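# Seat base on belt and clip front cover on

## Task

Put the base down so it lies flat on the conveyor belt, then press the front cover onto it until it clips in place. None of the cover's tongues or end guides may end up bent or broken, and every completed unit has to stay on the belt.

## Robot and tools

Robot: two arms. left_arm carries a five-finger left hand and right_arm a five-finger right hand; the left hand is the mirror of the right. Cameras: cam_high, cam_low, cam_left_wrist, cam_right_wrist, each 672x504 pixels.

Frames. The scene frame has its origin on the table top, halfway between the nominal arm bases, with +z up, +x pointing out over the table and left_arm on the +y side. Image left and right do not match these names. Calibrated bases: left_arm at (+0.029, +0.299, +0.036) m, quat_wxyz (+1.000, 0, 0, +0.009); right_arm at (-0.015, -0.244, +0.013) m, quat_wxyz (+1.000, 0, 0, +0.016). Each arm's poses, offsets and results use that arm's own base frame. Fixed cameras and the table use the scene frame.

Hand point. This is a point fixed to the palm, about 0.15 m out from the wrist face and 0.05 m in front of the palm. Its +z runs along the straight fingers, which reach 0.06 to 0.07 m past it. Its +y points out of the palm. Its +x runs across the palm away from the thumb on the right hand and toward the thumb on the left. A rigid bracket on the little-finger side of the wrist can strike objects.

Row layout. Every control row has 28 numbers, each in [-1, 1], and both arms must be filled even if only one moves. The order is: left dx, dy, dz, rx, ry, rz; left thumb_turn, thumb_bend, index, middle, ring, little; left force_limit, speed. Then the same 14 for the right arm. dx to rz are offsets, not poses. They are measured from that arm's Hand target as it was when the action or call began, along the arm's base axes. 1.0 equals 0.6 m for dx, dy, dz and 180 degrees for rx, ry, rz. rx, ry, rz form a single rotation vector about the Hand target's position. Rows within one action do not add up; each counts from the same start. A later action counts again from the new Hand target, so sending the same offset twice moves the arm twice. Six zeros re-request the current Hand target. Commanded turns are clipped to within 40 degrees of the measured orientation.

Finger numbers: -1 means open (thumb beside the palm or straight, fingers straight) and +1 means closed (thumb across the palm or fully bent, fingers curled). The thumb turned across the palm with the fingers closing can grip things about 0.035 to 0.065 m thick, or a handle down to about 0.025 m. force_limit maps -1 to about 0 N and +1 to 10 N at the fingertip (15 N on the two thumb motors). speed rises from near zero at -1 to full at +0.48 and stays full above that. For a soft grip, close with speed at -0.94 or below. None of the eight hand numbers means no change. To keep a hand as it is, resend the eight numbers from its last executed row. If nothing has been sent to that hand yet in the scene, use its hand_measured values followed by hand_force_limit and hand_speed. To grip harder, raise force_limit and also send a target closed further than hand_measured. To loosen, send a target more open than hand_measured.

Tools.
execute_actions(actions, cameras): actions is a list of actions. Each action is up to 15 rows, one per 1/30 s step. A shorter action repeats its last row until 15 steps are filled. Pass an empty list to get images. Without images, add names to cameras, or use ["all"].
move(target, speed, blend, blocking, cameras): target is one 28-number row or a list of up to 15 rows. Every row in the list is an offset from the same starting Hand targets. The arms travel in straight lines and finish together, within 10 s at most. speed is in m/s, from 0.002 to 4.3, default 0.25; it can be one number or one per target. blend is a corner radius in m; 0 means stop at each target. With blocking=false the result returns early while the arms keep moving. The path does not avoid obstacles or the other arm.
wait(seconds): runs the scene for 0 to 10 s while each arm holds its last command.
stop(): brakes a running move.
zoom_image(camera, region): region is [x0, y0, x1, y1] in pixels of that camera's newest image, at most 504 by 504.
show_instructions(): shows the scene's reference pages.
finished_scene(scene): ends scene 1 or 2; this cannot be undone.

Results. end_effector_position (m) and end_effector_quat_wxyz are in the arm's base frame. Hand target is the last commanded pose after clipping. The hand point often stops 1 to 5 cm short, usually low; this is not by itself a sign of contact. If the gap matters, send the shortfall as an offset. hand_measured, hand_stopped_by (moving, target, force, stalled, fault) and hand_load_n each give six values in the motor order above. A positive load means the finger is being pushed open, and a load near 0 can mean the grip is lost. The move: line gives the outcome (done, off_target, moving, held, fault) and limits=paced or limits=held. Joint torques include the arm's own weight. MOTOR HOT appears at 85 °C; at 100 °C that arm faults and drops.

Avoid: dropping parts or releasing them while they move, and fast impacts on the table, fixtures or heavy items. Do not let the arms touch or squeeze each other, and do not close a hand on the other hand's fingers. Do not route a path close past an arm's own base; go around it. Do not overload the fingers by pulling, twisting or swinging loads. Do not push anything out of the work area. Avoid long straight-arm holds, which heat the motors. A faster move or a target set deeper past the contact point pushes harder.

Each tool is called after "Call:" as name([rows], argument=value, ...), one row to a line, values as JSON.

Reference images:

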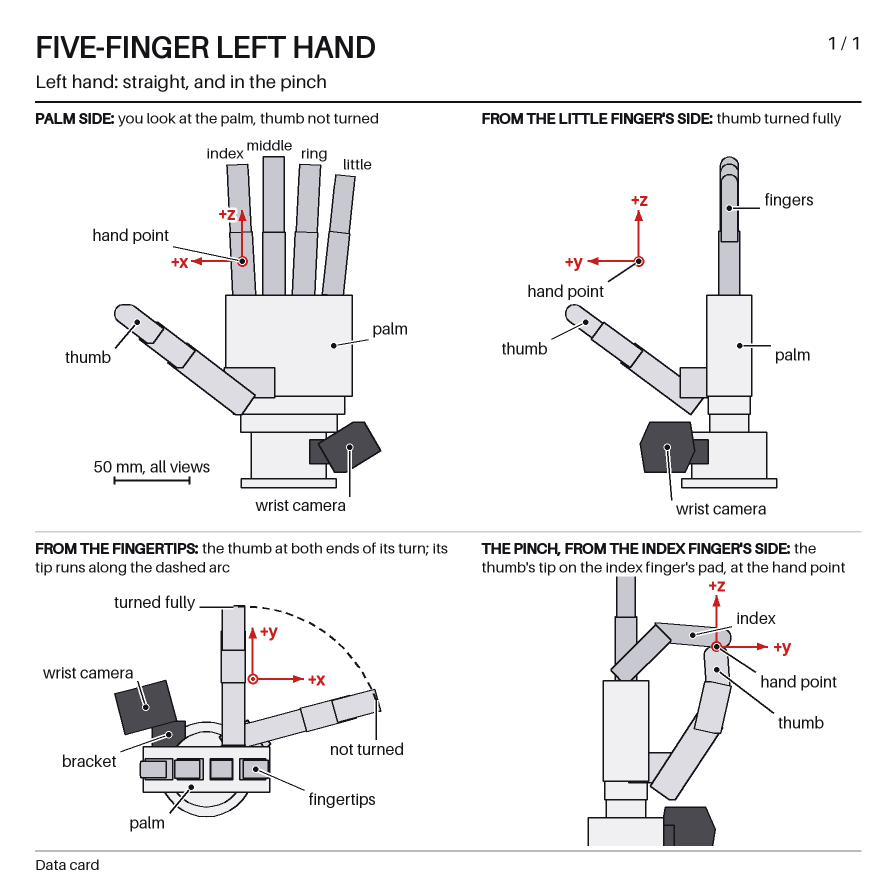

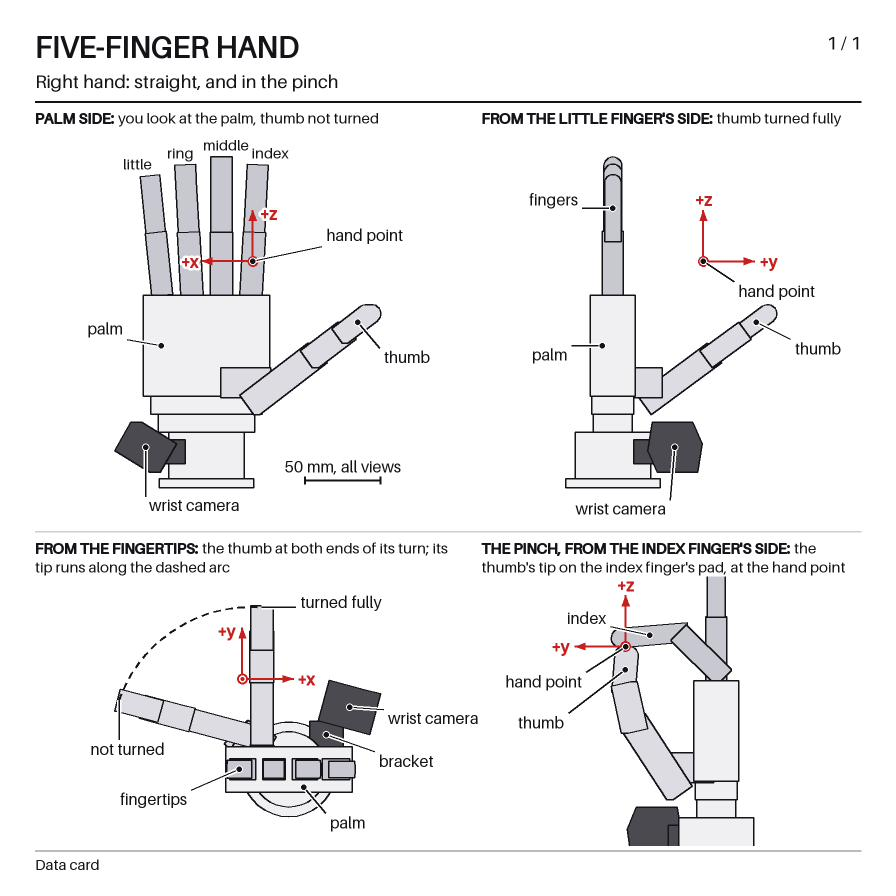

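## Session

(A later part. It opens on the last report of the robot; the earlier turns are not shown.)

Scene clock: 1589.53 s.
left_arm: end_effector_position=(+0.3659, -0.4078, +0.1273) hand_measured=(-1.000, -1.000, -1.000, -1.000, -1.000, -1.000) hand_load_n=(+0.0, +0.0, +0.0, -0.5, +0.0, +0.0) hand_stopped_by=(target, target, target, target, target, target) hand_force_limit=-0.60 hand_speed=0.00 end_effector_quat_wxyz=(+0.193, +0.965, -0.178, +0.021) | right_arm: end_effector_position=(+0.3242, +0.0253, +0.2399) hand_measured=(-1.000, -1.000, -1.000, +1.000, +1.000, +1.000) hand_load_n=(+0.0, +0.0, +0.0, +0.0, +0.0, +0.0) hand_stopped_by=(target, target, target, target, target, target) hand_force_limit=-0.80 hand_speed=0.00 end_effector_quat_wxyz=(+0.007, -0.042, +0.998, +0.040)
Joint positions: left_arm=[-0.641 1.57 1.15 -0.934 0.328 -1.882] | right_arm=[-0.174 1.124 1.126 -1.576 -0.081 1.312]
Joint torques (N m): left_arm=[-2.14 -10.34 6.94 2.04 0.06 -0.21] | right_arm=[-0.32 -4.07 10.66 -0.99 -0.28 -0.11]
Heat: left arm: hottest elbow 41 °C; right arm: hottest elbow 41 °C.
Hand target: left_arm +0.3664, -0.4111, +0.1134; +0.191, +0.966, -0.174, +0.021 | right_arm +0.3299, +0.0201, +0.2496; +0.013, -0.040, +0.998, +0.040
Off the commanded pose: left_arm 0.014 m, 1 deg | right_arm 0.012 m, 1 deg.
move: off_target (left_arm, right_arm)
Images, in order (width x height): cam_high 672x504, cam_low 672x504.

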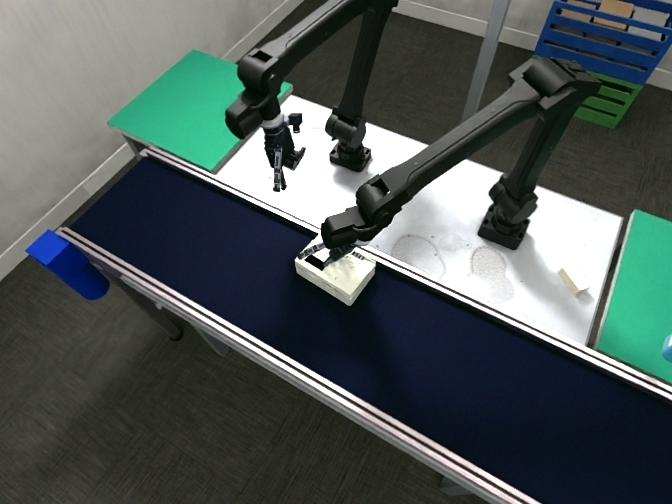

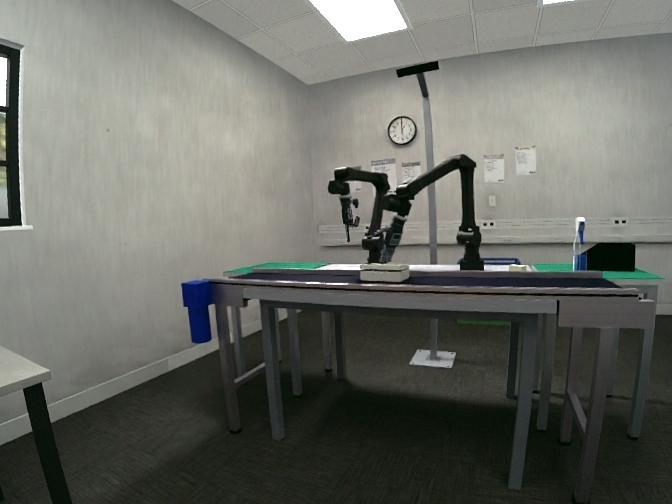

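Call:
move([
  [0.0,0,0.04,0,0,0,-1,-1,-1,-1,-1,-1,-0.6,0,0,0,0,0,0,0,-1,-1,-1,1,1,1,-0.8,0],
  [0.03,0.0,0.04,0,0,0,-1,-1,-1,-1,-1,-1,-0.6,0,0,0,0,0,0,0,-1,-1,-1,1,1,1,-0.8,0],
  [0.03,0,-0.005,0,0,0,-1,-1,-1,-1,-1,-1,-0.6,0,0,0,0,0,0,0,-1,-1,-1,1,1,1,-0.8,0],
], speed=0.05, cameras=["cam_low","cam_high"])

Call:
zoom_image(camera="cam_low", region=[356, 244, 414, 286])

Call:
zoom_image(camera="cam_high", region=[290, 225, 390, 315])

Scene clock: 1594.37 s.
left_arm: end_effector_position=(+0.3714, -0.4095, +0.1278) hand_measured=(-1.000, -1.000, -1.000, -1.000, -1.000, -1.000) hand_load_n=(+0.0, +0.0, +0.0, -1.0, +0.0, +0.0) hand_stopped_by=(target, target, target, target, target, target) hand_force_limit=-0.60 hand_speed=0.00 end_effector_quat_wxyz=(+0.195, +0.965, -0.175, +0.018) | right_arm: end_effector_position=(+0.3242, +0.0253, +0.2399) hand_measured=(-1.000, -1.000, -1.000, +1.000, +1.000, +1.000) hand_load_n=(+0.0, +0.0, +0.0, +0.0, +0.0, +0.0) hand_stopped_by=(target, target, target, target, target, target) hand_force_limit=-0.80 hand_speed=0.00 end_effector_quat_wxyz=(+0.007, -0.042, +0.998, +0.040)
Joint positions: left_arm=[-0.635 1.583 1.167 -0.94 0.335 -1.882] | right_arm=[-0.174 1.124 1.126 -1.576 -0.081 1.312]
Joint torques (N m): left_arm=[-1.03 -8.7 8.9 1.78 -0.02 0.07] | right_arm=[-0.32 -3.96 10.66 -1.03 -0.29 -0.09]
Heat: left arm: hottest elbow 40 °C; right arm: hottest elbow 41 °C.
Hand target: left_arm +0.3844, -0.4112, +0.1105; +0.191, +0.966, -0.174, +0.021 | right_arm +0.3299, +0.0201, +0.2496; +0.013, -0.040, +0.998, +0.040
Off the commanded pose: left_arm 0.022 m, 1 deg | right_arm 0.012 m, 1 deg.
move: off_target (left_arm, right_arm)
Images, in order (width x height): cam_high 672x504, cam_low 672x504.

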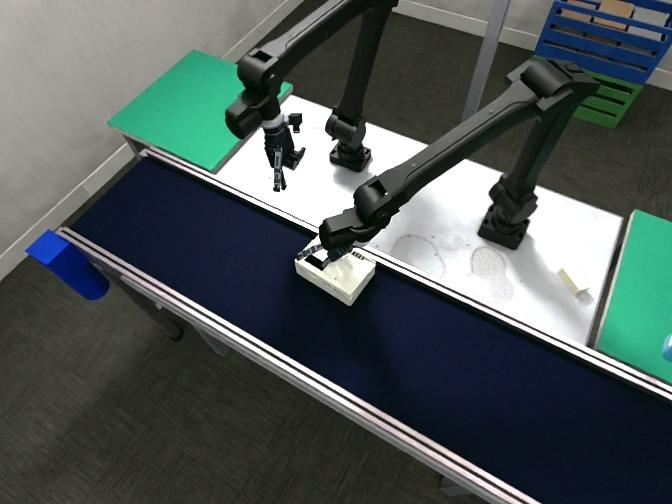

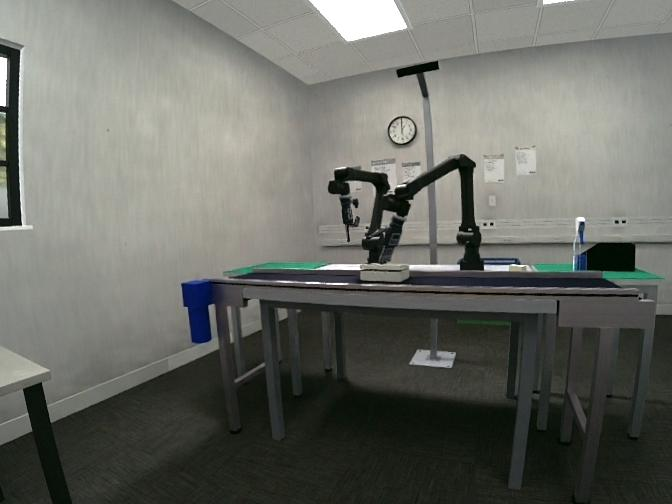

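Scaled by 8.690 from the camera's 672x504 image, which has a finer 960x720 frame.

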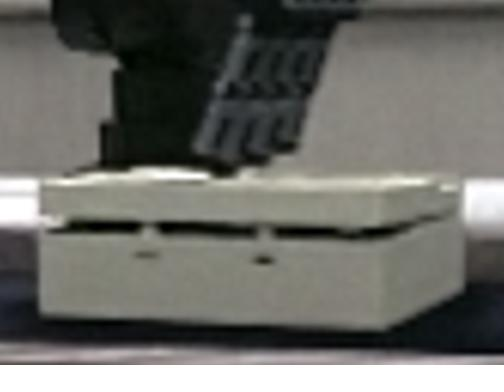

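Scaled by 5.040 from the camera's 672x504 image, which has a finer 960x720 frame.

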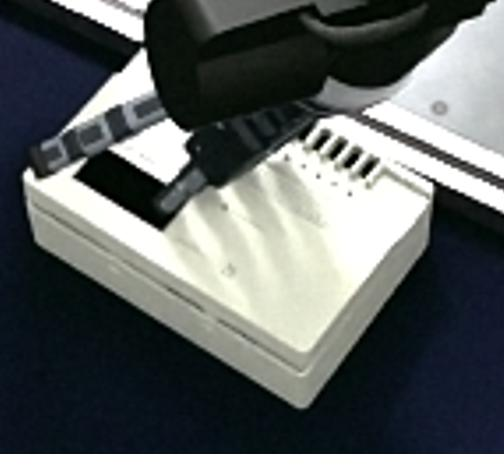

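Call:
move([
  [0.0,0.03,0.05,0,0,0,-1,-1,-1,-1,-1,-1,-0.6,0,0,0,0,0,0,0,-1,-1,-1,1,1,1,-0.8,0],
  [0.01,0.03,0.05,0,0,0,-1,-1,-1,-1,-1,-1,-0.6,0,0,0,0,0,0,0,-1,-1,-1,1,1,1,-0.8,0],
], speed=0.06, cameras=["cam_low","cam_high"])

Call:
zoom_image(camera="cam_low", region=[356, 244, 414, 286])

Call:
zoom_image(camera="cam_high", region=[290, 225, 390, 315])

Scene clock: 1598.63 s.
left_arm: end_effector_position=(+0.3730, -0.3945, +0.1275) hand_measured=(-1.000, -1.000, -1.000, -1.000, -1.000, -1.000) hand_load_n=(+0.0, +0.0, +0.0, -2.0, +0.0, +0.0) hand_stopped_by=(target, target, target, target, target, target) hand_force_limit=-0.60 hand_speed=0.00 end_effector_quat_wxyz=(+0.191, +0.966, -0.175, +0.007) | right_arm: end_effector_position=(+0.3242, +0.0253, +0.2399) hand_measured=(-1.000, -1.000, -1.000, +1.000, +1.000, +1.000) hand_load_n=(+0.0, +0.0, +0.0, +0.0, +0.5, +0.0) hand_stopped_by=(target, target, target, target, target, target) hand_force_limit=-0.80 hand_speed=0.00 end_effector_quat_wxyz=(+0.007, -0.042, +0.998, +0.040)
Joint positions: left_arm=[-0.605 1.579 1.168 -0.98 0.343 -1.848] | right_arm=[-0.174 1.124 1.126 -1.576 -0.081 1.312]
Joint torques (N m): left_arm=[-0.38 -11.58 11.81 -0.1 -0.04 0.09] | right_arm=[-0.26 -3.96 10.66 -1.02 -0.29 -0.09]
Heat: left arm: hottest elbow 40 °C; right arm: hottest elbow 41 °C.
Hand target: left_arm +0.3904, -0.3931, +0.1405; +0.191, +0.966, -0.174, +0.021 | right_arm +0.3299, +0.0201, +0.2496; +0.013, -0.040, +0.998, +0.040
Off the commanded pose: left_arm 0.022 m, 2 deg | right_arm 0.012 m, 1 deg.
move: off_target (left_arm, right_arm)
Images, in order (width x height): cam_high 672x504, cam_low 672x504.

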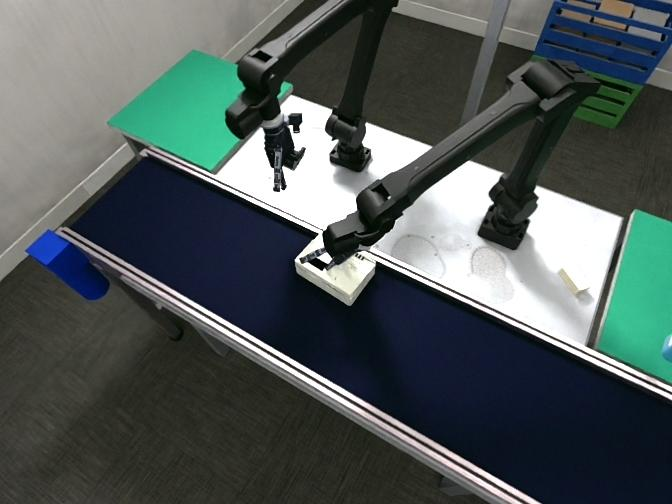

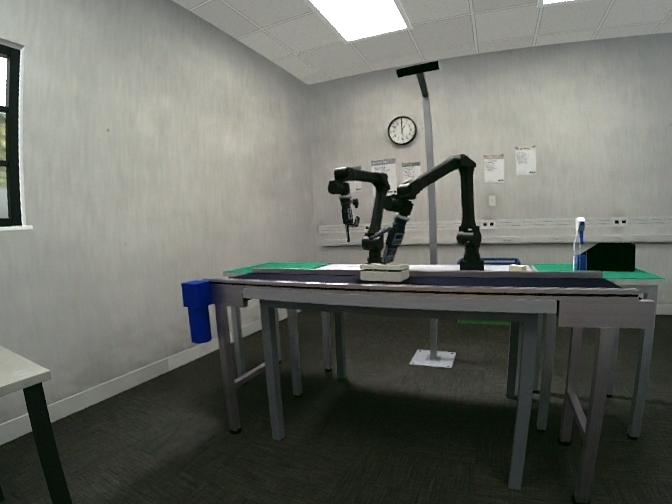

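Scaled by 8.690 from the camera's 672x504 image, which has a finer 960x720 frame.

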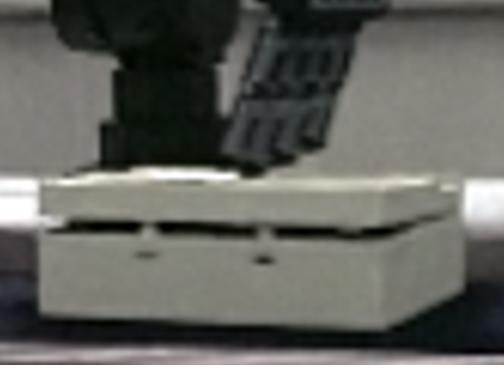

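Scaled by 5.040 from the camera's 672x504 image, which has a finer 960x720 frame.

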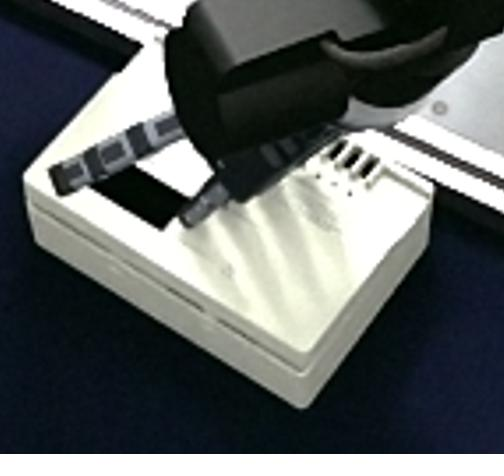

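Call:
move([
  [0.0,0,0.03,0,0,0,-1,-1,-1,-1,-1,-1,-0.6,0,0,0,0,0,0,0,-1,-1,-1,1,1,1,-0.8,0],
  [0.02,0.0,0.03,0,0,0,-1,-1,-1,-1,-1,-1,-0.6,0,0,0,0,0,0,0,-1,-1,-1,1,1,1,-0.8,0],
  [0.02,0,-0.035,0,0,0,-1,-1,-1,-1,-1,-1,-0.6,0,0,0,0,0,0,0,-1,-1,-1,1,1,1,-0.8,0],
], speed=0.06, cameras=["cam_low","cam_high"])

Call:
zoom_image(camera="cam_low", region=[356, 244, 414, 286])

Call:
zoom_image(camera="cam_high", region=[290, 225, 390, 315])

Scene clock: 1603.67 s.
left_arm: end_effector_position=(+0.3971, -0.3952, +0.1307) hand_measured=(-1.000, -1.000, -1.000, -1.000, -1.000, -1.000) hand_load_n=(+0.0, +0.0, +0.0, -0.5, +0.0, +0.0) hand_stopped_by=(target, target, target, target, target, target) hand_force_limit=-0.60 hand_speed=0.00 end_effector_quat_wxyz=(+0.192, +0.966, -0.172, +0.020) | right_arm: end_effector_position=(+0.3242, +0.0253, +0.2399) hand_measured=(-1.000, -1.000, -1.000, +1.000, +1.000, +1.000) hand_load_n=(+0.0, +0.0, +0.0, +0.0, +0.0, +0.0) hand_stopped_by=(target, target, target, target, target, target) hand_force_limit=-0.80 hand_speed=0.00 end_effector_quat_wxyz=(+0.007, -0.042, +0.998, +0.040)
Joint positions: left_arm=[-0.582 1.612 1.213 -0.974 0.337 -1.834] | right_arm=[-0.174 1.124 1.126 -1.576 -0.081 1.312]
Joint torques (N m): left_arm=[-0.91 -10.93 7.82 1.51 0.3 0.14] | right_arm=[-0.32 -3.84 10.66 -1.02 -0.29 -0.1]
Heat: left arm: hottest elbow 41 °C; right arm: hottest elbow 41 °C.
Hand target: left_arm +0.4025, -0.3930, +0.1196; +0.191, +0.966, -0.174, +0.021 | right_arm +0.3299, +0.0201, +0.2496; +0.013, -0.040, +0.998, +0.040
Off the commanded pose: left_arm 0.013 m, 0 deg | right_arm 0.012 m, 1 deg.
move: off_target (left_arm, right_arm)
Images, in order (width x height): cam_high 672x504, cam_low 672x504.

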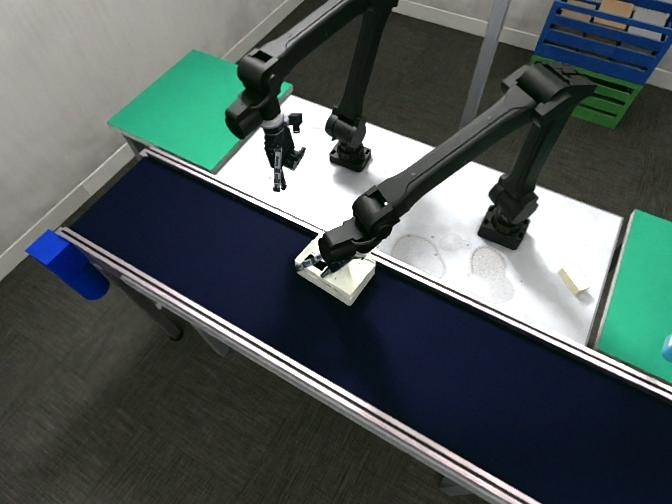

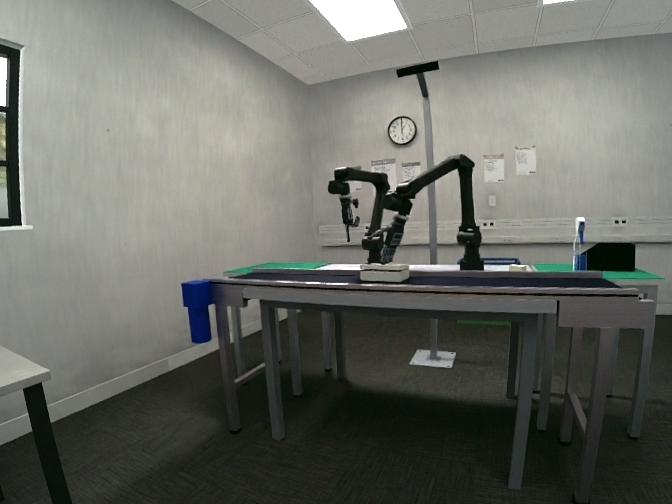

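Scaled by 8.690 from the camera's 672x504 image, which has a finer 960x720 frame.

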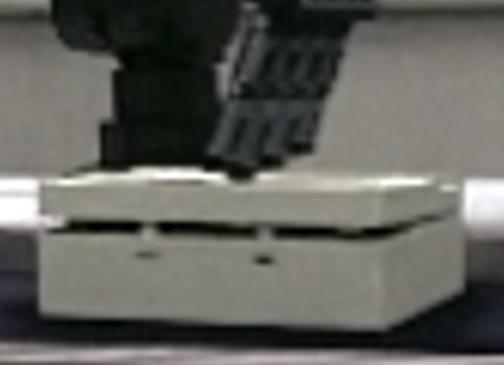

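Scaled by 5.040 from the camera's 672x504 image, which has a finer 960x720 frame.

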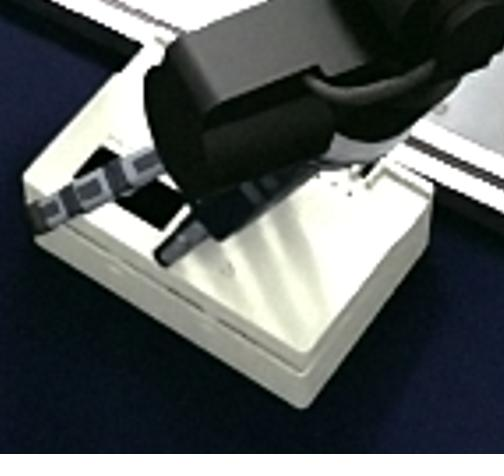

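Call:
move(target=[-0.004,0,-0.015,0,0,0,-1,-1,-1,-1,-1,-1,-0.6,0,0,0,0,0,0,0,-1,-1,-1,1,1,1,-0.8,0], speed=0.03, cameras=["cam_low","cam_high"])

Call:
zoom_image(camera="cam_low", region=[356, 244, 414, 286])

Call:
zoom_image(camera="cam_high", region=[290, 225, 390, 315])

Scene clock: 1606.83 s.
left_arm: end_effector_position=(+0.3968, -0.3951, +0.1288) hand_measured=(-1.000, -1.000, -1.000, -1.000, -1.000, -1.000) hand_load_n=(+0.0, +0.0, +0.0, -0.5, +0.0, +0.0) hand_stopped_by=(target, target, target, target, target, target) hand_force_limit=-0.60 hand_speed=0.00 end_effector_quat_wxyz=(+0.194, +0.966, -0.172, +0.021) | right_arm: end_effector_position=(+0.3242, +0.0253, +0.2399) hand_measured=(-1.000, -1.000, -1.000, +1.000, +1.000, +1.000) hand_load_n=(+0.0, +0.0, +0.0, +0.0, +0.0, +0.0) hand_stopped_by=(target, target, target, target, target, target) hand_force_limit=-0.80 hand_speed=0.00 end_effector_quat_wxyz=(+0.007, -0.042, +0.998, +0.040)
Joint positions: left_arm=[-0.581 1.612 1.206 -0.964 0.34 -1.834] | right_arm=[-0.174 1.124 1.126 -1.576 -0.081 1.312]
Joint torques (N m): left_arm=[-1.14 -10.64 6.83 1.98 0.13 0.11] | right_arm=[-0.32 -4.07 10.67 -1.02 -0.29 -0.09]
Heat: left arm: hottest elbow 41 °C; right arm: hottest elbow 41 °C.
Hand target: left_arm +0.4000, -0.3932, +0.1106; +0.191, +0.966, -0.174, +0.021 | right_arm +0.3299, +0.0201, +0.2496; +0.013, -0.040, +0.998, +0.040
Off the commanded pose: left_arm 0.019 m, 0 deg | right_arm 0.012 m, 1 deg.
move: off_target (left_arm, right_arm)
Images, in order (width x height): cam_high 672x504, cam_low 672x504.

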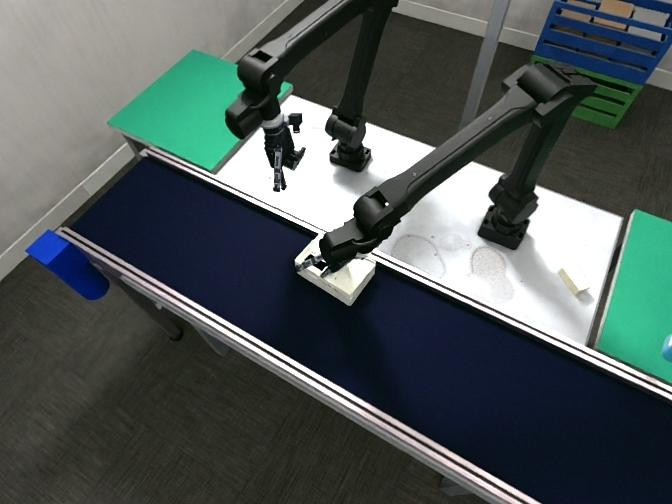

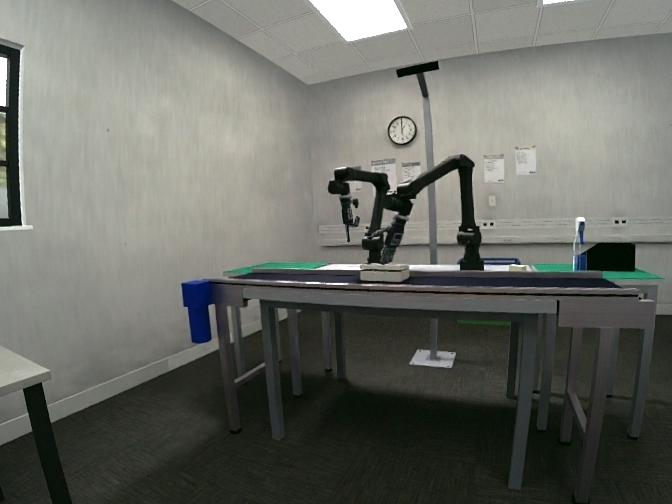

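Scaled by 8.690 from the camera's 672x504 image, which has a finer 960x720 frame.

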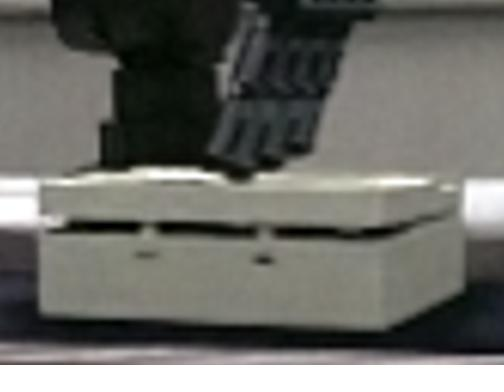

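Scaled by 5.040 from the camera's 672x504 image, which has a finer 960x720 frame.

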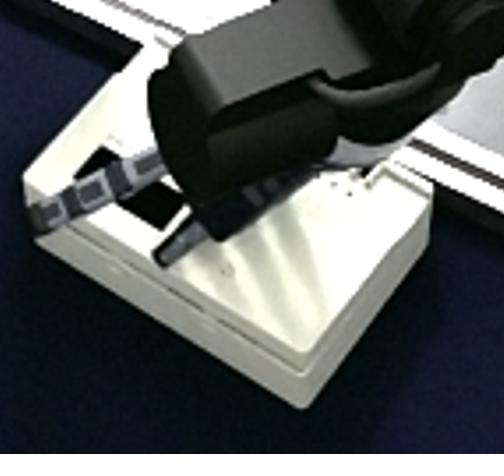

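Call:
zoom_image(camera="cam_low", region=[366, 264, 394, 284])

Call:
zoom_image(camera="cam_high", region=[300, 262, 324, 286])

Call:
zoom_image(camera="cam_high", region=[320, 276, 344, 300])

Scaled by 18.000 from the camera's 672x504 image, which has a finer 960x720 frame.

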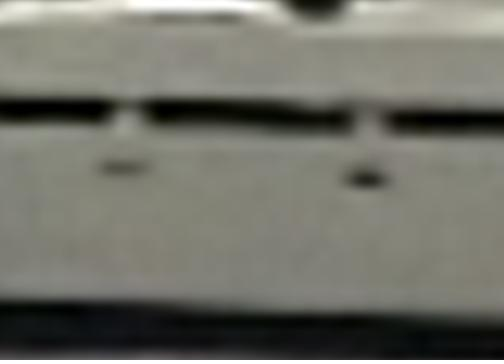

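Scaled by 21.000 from the camera's 672x504 image, which has a finer 960x720 frame.

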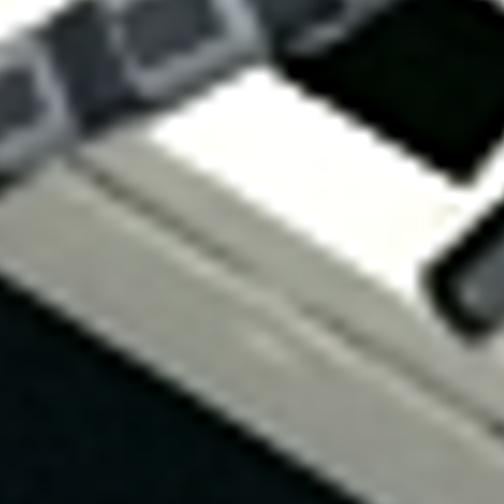

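Scaled by 21.000 from the camera's 672x504 image, which has a finer 960x720 frame.

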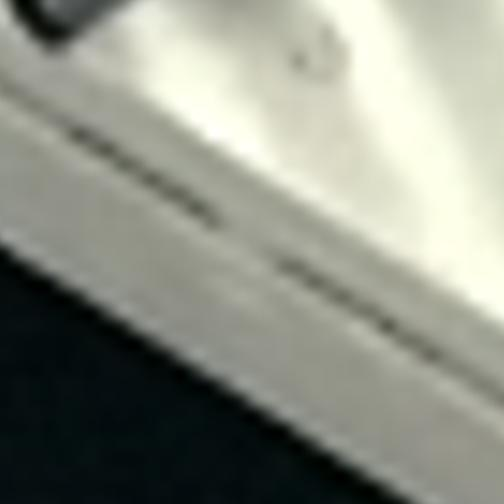

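Call:
move(target=[0,0,-0.012,0,0,0,-1,-1,-1,-1,-1,-1,-0.6,0,0,0,0,0,0,0,-1,-1,-1,1,1,1,-0.8,0], speed=0.03, cameras=["cam_low","cam_high"])

Call:
zoom_image(camera="cam_low", region=[366, 264, 394, 284])

Call:
zoom_image(camera="cam_high", region=[290, 225, 390, 315])

Scene clock: 1610.97 s.
left_arm: end_effector_position=(+0.3964, -0.3946, +0.1286) hand_measured=(-1.000, -1.000, -1.000, -1.000, -1.000, -1.000) hand_load_n=(+0.0, +0.0, +0.0, -0.5, +0.0, +0.0) hand_stopped_by=(target, target, target, target, target, target) hand_force_limit=-0.60 hand_speed=0.00 end_effector_quat_wxyz=(+0.197, +0.965, -0.172, +0.024) | right_arm: end_effector_position=(+0.3242, +0.0253, +0.2399) hand_measured=(-1.000, -1.000, -1.000, +1.000, +1.000, +1.000) hand_load_n=(+0.0, +0.0, +0.0, +0.0, +0.0, +0.0) hand_stopped_by=(target, target, target, target, target, target) hand_force_limit=-0.80 hand_speed=0.00 end_effector_quat_wxyz=(+0.007, -0.042, +0.998, +0.040)
Joint positions: left_arm=[-0.58 1.607 1.196 -0.951 0.343 -1.834] | right_arm=[-0.174 1.124 1.126 -1.576 -0.081 1.312]
Joint torques (N m): left_arm=[-1.2 -9.52 6.56 2.26 0.05 0.11] | right_arm=[-0.32 -3.9 10.67 -0.99 -0.29 -0.1]
Heat: left arm: hottest elbow 40 °C; right arm: hottest elbow 41 °C.
Hand target: left_arm +0.4000, -0.3932, +0.1035; +0.191, +0.966, -0.174, +0.021 | right_arm +0.3299, +0.0201, +0.2496; +0.013, -0.040, +0.998, +0.040
Off the commanded pose: left_arm 0.026 m, 1 deg | right_arm 0.012 m, 1 deg.
move: off_target (left_arm, right_arm)
Images, in order (width x height): cam_high 672x504, cam_low 672x504.

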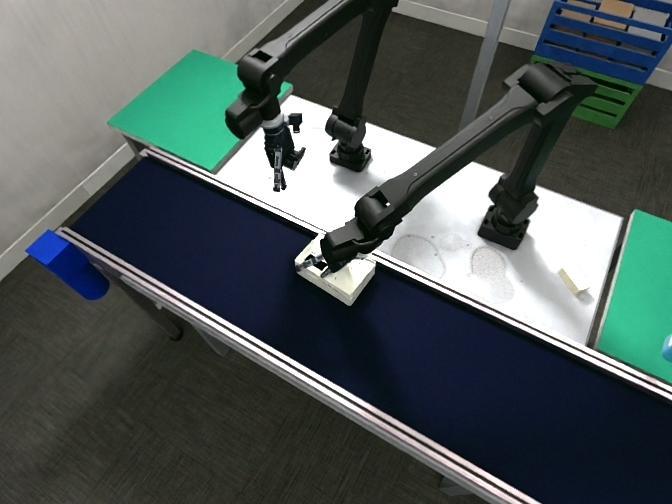

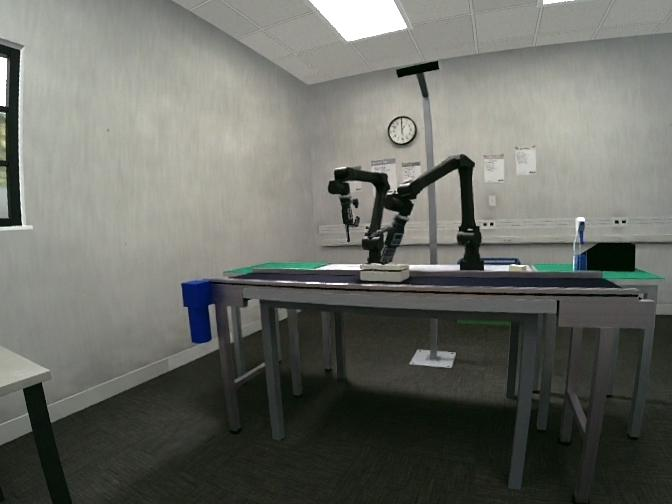

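Scaled by 18.000 from the camera's 672x504 image, which has a finer 960x720 frame.

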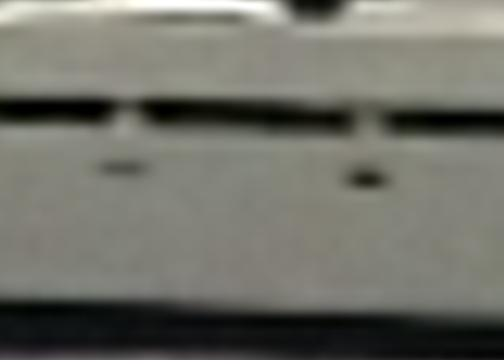

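Scaled by 5.040 from the camera's 672x504 image, which has a finer 960x720 frame.

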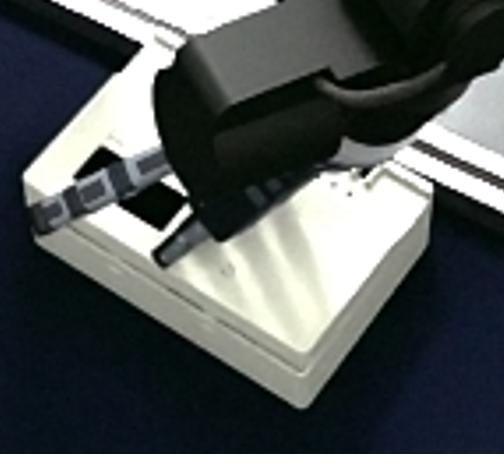

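Call:
move([
  [0.0,0,0.06,0,0,0,-1,-1,-1,-1,-1,-1,-0.6,0,0,0,0,0,0,0,-1,-1,-1,1,1,1,-0.8,0],
  [0.0,0.022,0.06,0,0,0,-1,-1,-1,-1,-1,-1,-0.6,0,0,0,0,0,0,0,-1,-1,-1,1,1,1,-0.8,0],
  [0.0,0.022,0.0,0,0,0,-1,-1,-1,-1,-1,-1,-0.6,0,0,0,0,0,0,0,-1,-1,-1,1,1,1,-0.8,0],
], speed=0.06, cameras=["cam_low","cam_high"])

Call:
zoom_image(camera="cam_low", region=[356, 244, 414, 286])

Call:
zoom_image(camera="cam_high", region=[290, 225, 390, 315])

Scene clock: 1617.33 s.
left_arm: end_effector_position=(+0.3926, -0.3837, +0.1280) hand_measured=(-1.000, -1.000, -1.000, -1.000, -1.000, -1.000) hand_load_n=(+0.0, +0.0, +0.0, -2.0, +0.5, +0.0) hand_stopped_by=(target, target, target, target, target, target) hand_force_limit=-0.60 hand_speed=0.00 end_effector_quat_wxyz=(+0.199, +0.964, -0.173, +0.020) | right_arm: end_effector_position=(+0.3242, +0.0253, +0.2399) hand_measured=(-1.000, -1.000, -1.000, +1.000, +1.000, +1.000) hand_load_n=(+0.0, +0.0, +0.0, +0.0, +0.0, +0.0) hand_stopped_by=(target, target, target, target, target, target) hand_force_limit=-0.80 hand_speed=0.00 end_effector_quat_wxyz=(+0.007, -0.042, +0.998, +0.040)
Joint positions: left_arm=[-0.562 1.592 1.176 -0.96 0.354 -1.811] | right_arm=[-0.174 1.124 1.126 -1.576 -0.081 1.312]
Joint torques (N m): left_arm=[-0.85 -9.58 6.46 2.25 -0.2 0.14] | right_arm=[-0.26 -3.9 10.66 -1.01 -0.28 -0.1]
Heat: left arm: hottest elbow 39 °C; right arm: hottest elbow 42 °C.
Hand target: left_arm +0.3999, -0.3799, +0.1034; +0.191, +0.966, -0.174, +0.021 | right_arm +0.3299, +0.0201, +0.2496; +0.013, -0.040, +0.998, +0.040
Off the commanded pose: left_arm 0.026 m, 1 deg | right_arm 0.012 m, 1 deg.
move: off_target (left_arm, right_arm)
Images, in order (width x height): cam_high 672x504, cam_low 672x504.

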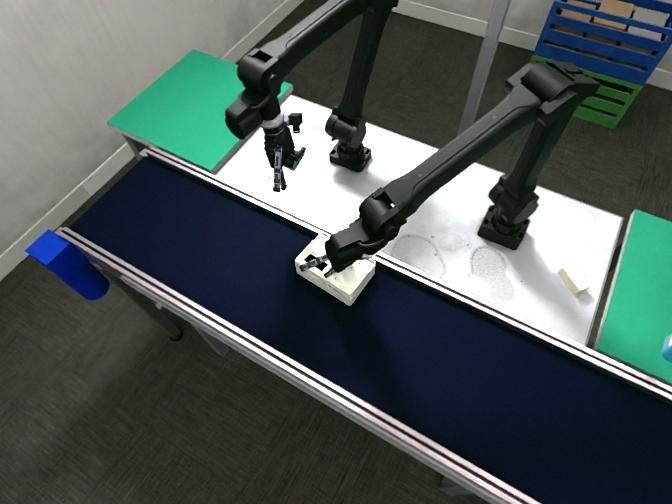

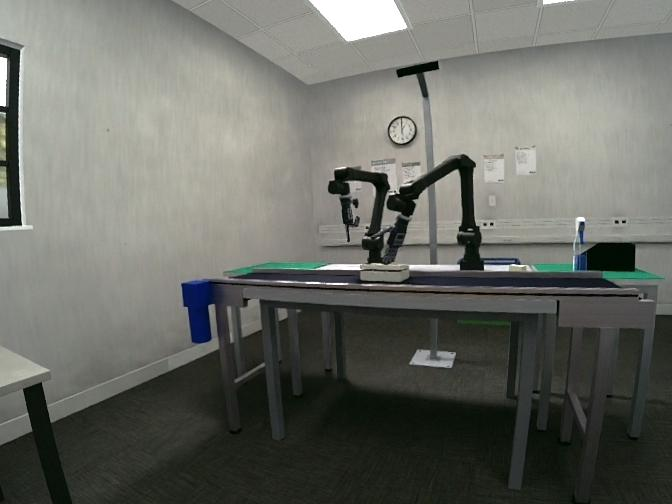

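Scaled by 8.690 from the camera's 672x504 image, which has a finer 960x720 frame.

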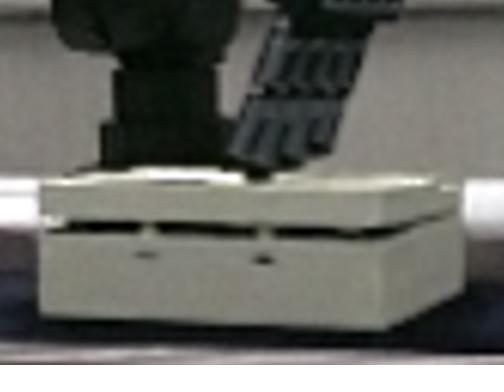

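Scaled by 5.040 from the camera's 672x504 image, which has a finer 960x720 frame.

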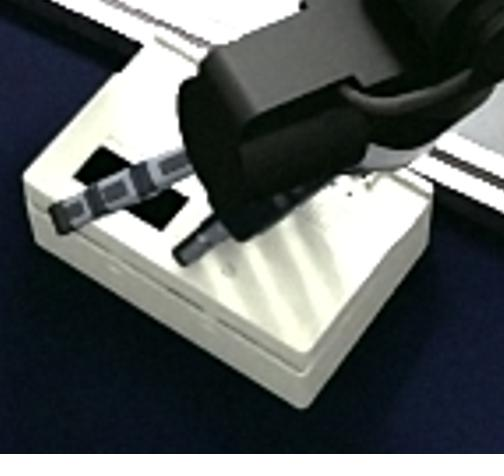

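Call:
move(target=[0,0,-0.014,0,0,0,-1,-1,-1,-1,-1,-1,-0.6,0,0,0,0,0,0,0,-1,-1,-1,1,1,1,-0.8,0], speed=0.03, cameras=["cam_low"])

Call:
zoom_image(camera="cam_low", region=[366, 264, 394, 284])

Scene clock: 1620.00 s.
left_arm: end_effector_position=(+0.3917, -0.3835, +0.1276) hand_measured=(-1.000, -1.000, -1.000, -1.000, -1.000, -1.000) hand_load_n=(+0.0, +0.0, +0.0, -2.0, +0.0, +0.0) hand_stopped_by=(target, target, target, target, target, target) hand_force_limit=-0.60 hand_speed=0.00 end_effector_quat_wxyz=(+0.202, +0.964, -0.174, +0.023) | right_arm: end_effector_position=(+0.3242, +0.0253, +0.2399) hand_measured=(-1.000, -1.000, -1.000, +1.000, +1.000, +1.000) hand_load_n=(+0.0, +0.0, +0.0, +0.0, +0.0, +0.0) hand_stopped_by=(target, target, target, target, target, target) hand_force_limit=-0.80 hand_speed=0.00 end_effector_quat_wxyz=(+0.007, -0.042, +0.998, +0.040)
Joint positions: left_arm=[-0.561 1.587 1.165 -0.946 0.358 -1.811] | right_arm=[-0.174 1.124 1.126 -1.576 -0.081 1.312]
Joint torques (N m): left_arm=[-0.85 -8.18 6.37 2.58 -0.35 0.14] | right_arm=[-0.26 -3.9 10.63 -1.02 -0.29 -0.09]
Heat: left arm: hottest elbow 39 °C; right arm: hottest elbow 42 °C.
Hand target: left_arm +0.4001, -0.3798, +0.0950; +0.191, +0.966, -0.174, +0.021 | right_arm +0.3299, +0.0201, +0.2496; +0.013, -0.040, +0.998, +0.040
Off the commanded pose: left_arm 0.034 m, 1 deg | right_arm 0.012 m, 1 deg.
move: off_target (left_arm, right_arm)
Images, in order (width x height): cam_low 672x504.

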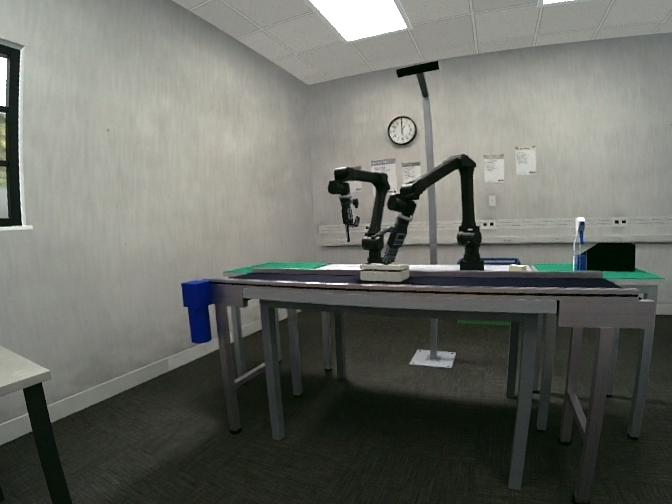

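Scaled by 18.000 from the camera's 672x504 image, which has a finer 960x720 frame.

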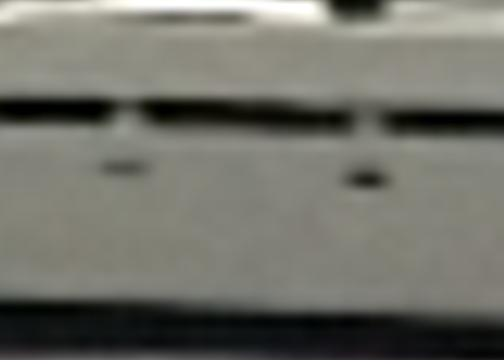

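Call:
move([
  [0.0,0,0.1,0,0,0,-1,-1,-1,-1,-1,-1,-0.6,0,0,-0.06,-0.02,0,0,0,-1,-1,-1,1,1,1,-0.8,0],
  [0.0,0.1,0.15,0,0,0,-1,-1,-1,-1,-1,-1,-0.6,0,0,-0.13,-0.03,0,0,0,-1,-1,-1,1,1,1,-0.8,0],
], speed=0.12, cameras=["all"])

Call:
zoom_image(camera="cam_right_wrist", region=[400, 180, 672, 400])

Call:
zoom_image(camera="cam_high", region=[290, 225, 390, 315])

Scene clock: 1634.67 s.
left_arm: end_effector_position=(+0.3895, -0.3182, +0.1620) hand_measured=(-1.000, -1.000, -1.000, -1.000, -1.000, -1.000) hand_load_n=(+0.0, +0.0, +0.5, +0.0, +0.0, +0.0) hand_stopped_by=(target, target, target, target, target, target) hand_force_limit=-0.60 hand_speed=0.00 end_effector_quat_wxyz=(+0.183, +0.969, -0.167, -0.001) | right_arm: end_effector_position=(+0.3181, -0.0483, +0.2209) hand_measured=(-1.000, -1.000, -1.000, +1.000, +1.000, +1.000) hand_load_n=(+0.0, +0.0, +0.0, +0.0, +0.0, +0.5) hand_stopped_by=(target, target, target, target, target, target) hand_force_limit=-0.80 hand_speed=0.00 end_effector_quat_wxyz=(-0.005, -0.041, +0.998, +0.047)
Joint positions: left_arm=[-0.443 1.503 1.185 -1.151 0.355 -1.691] | right_arm=[-0.41 1.191 1.126 -1.556 -0.081 1.076]
Joint torques (N m): left_arm=[-1.03 -11.63 11.63 0.02 0.53 0.15] | right_arm=[-0.21 -4.6 10.97 -0.17 -0.23 -0.11]
Heat: left arm: hottest elbow 38 °C; right arm: hottest elbow 42 °C.
Hand target: left_arm +0.4001, -0.3199, +0.1849; +0.191, +0.966, -0.174, +0.021 | right_arm +0.3299, -0.0579, +0.2315; +0.013, -0.040, +0.998, +0.039
Off the commanded pose: left_arm 0.025 m, 3 deg | right_arm 0.019 m, 2 deg.
move: off_target (left_arm, right_arm)

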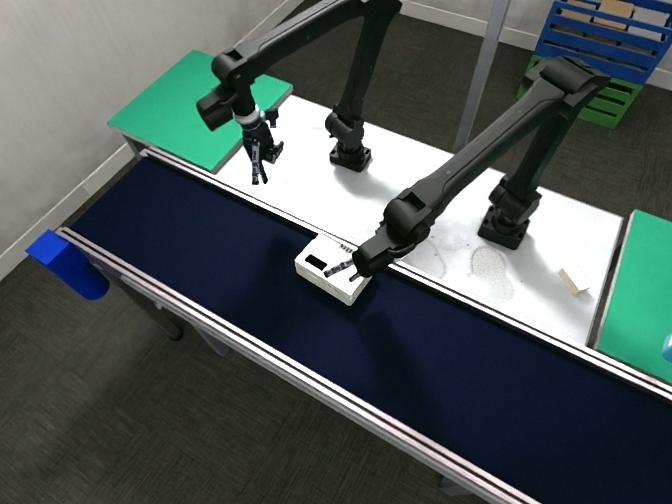

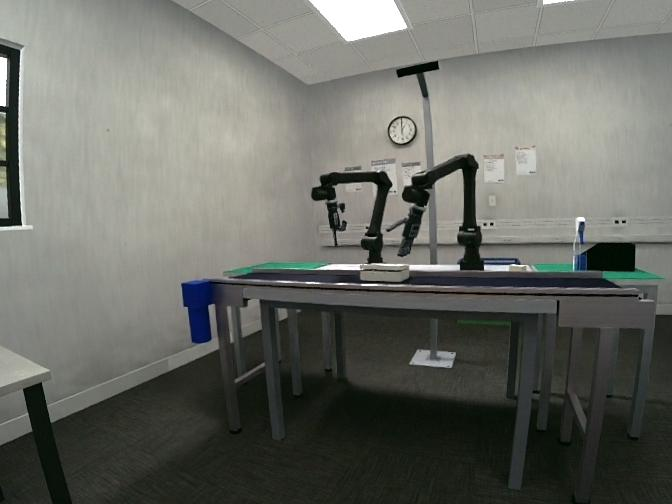

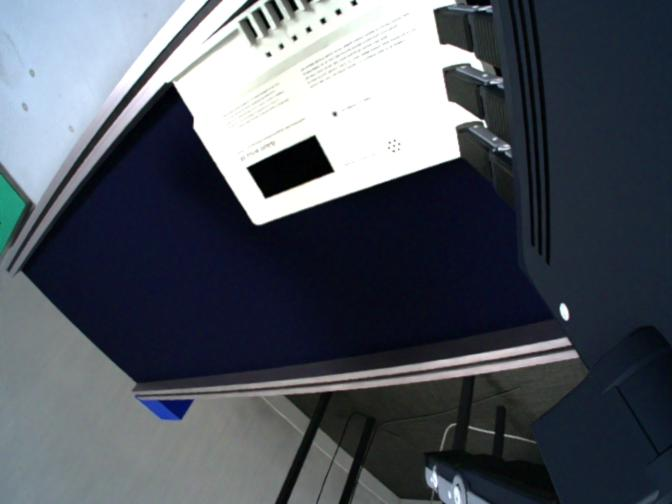

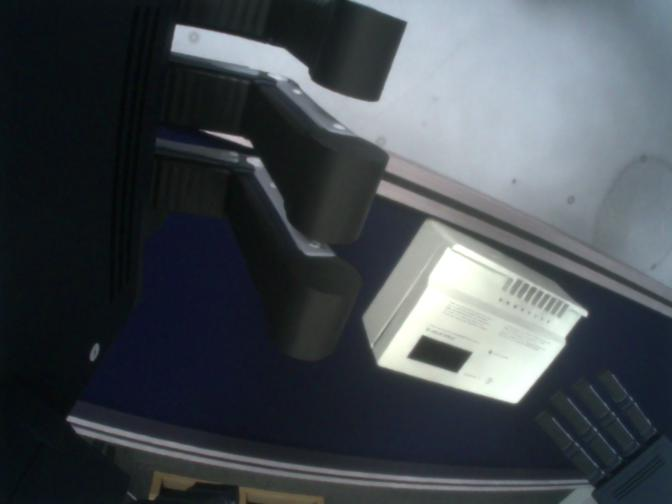

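Scaled by 1.853 from the camera's 672x504 image, which has a finer 960x720 frame.

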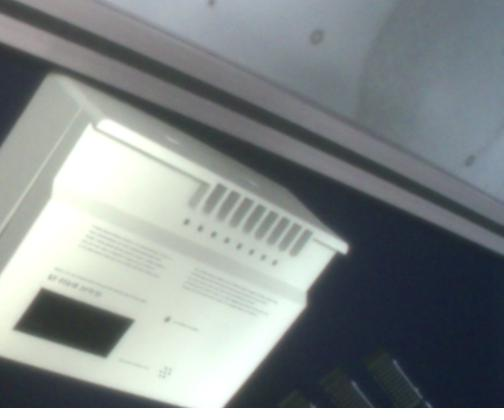

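Scaled by 5.040 from the camera's 672x504 image, which has a finer 960x720 frame.

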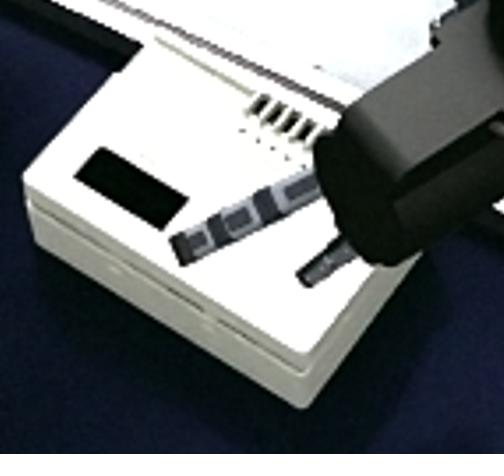

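Call:
zoom_image(camera="cam_right_wrist", region=[400, 205, 520, 305])

Call:
zoom_image(camera="cam_right_wrist", region=[480, 225, 600, 325])

Call:
zoom_image(camera="cam_right_wrist", region=[350, 280, 450, 390])

Scaled by 4.200 from the camera's 672x504 image, which has a finer 960x720 frame.

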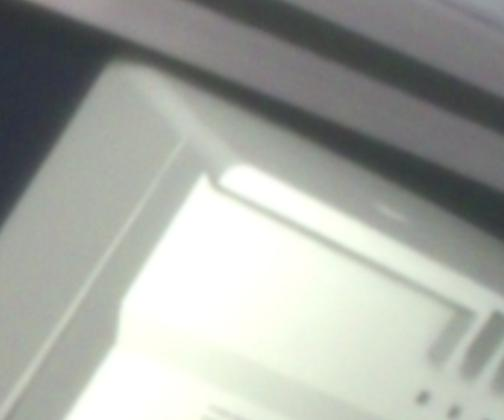

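Scaled by 4.200 from the camera's 672x504 image, which has a finer 960x720 frame.

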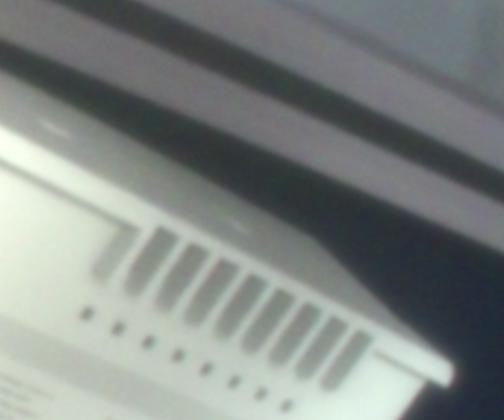

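Scaled by 4.582 from the camera's 672x504 image, which has a finer 960x720 frame.

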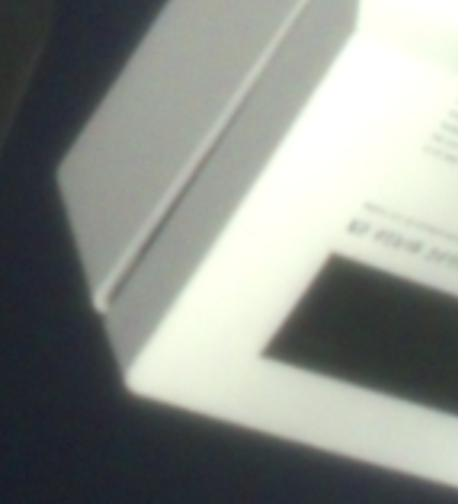

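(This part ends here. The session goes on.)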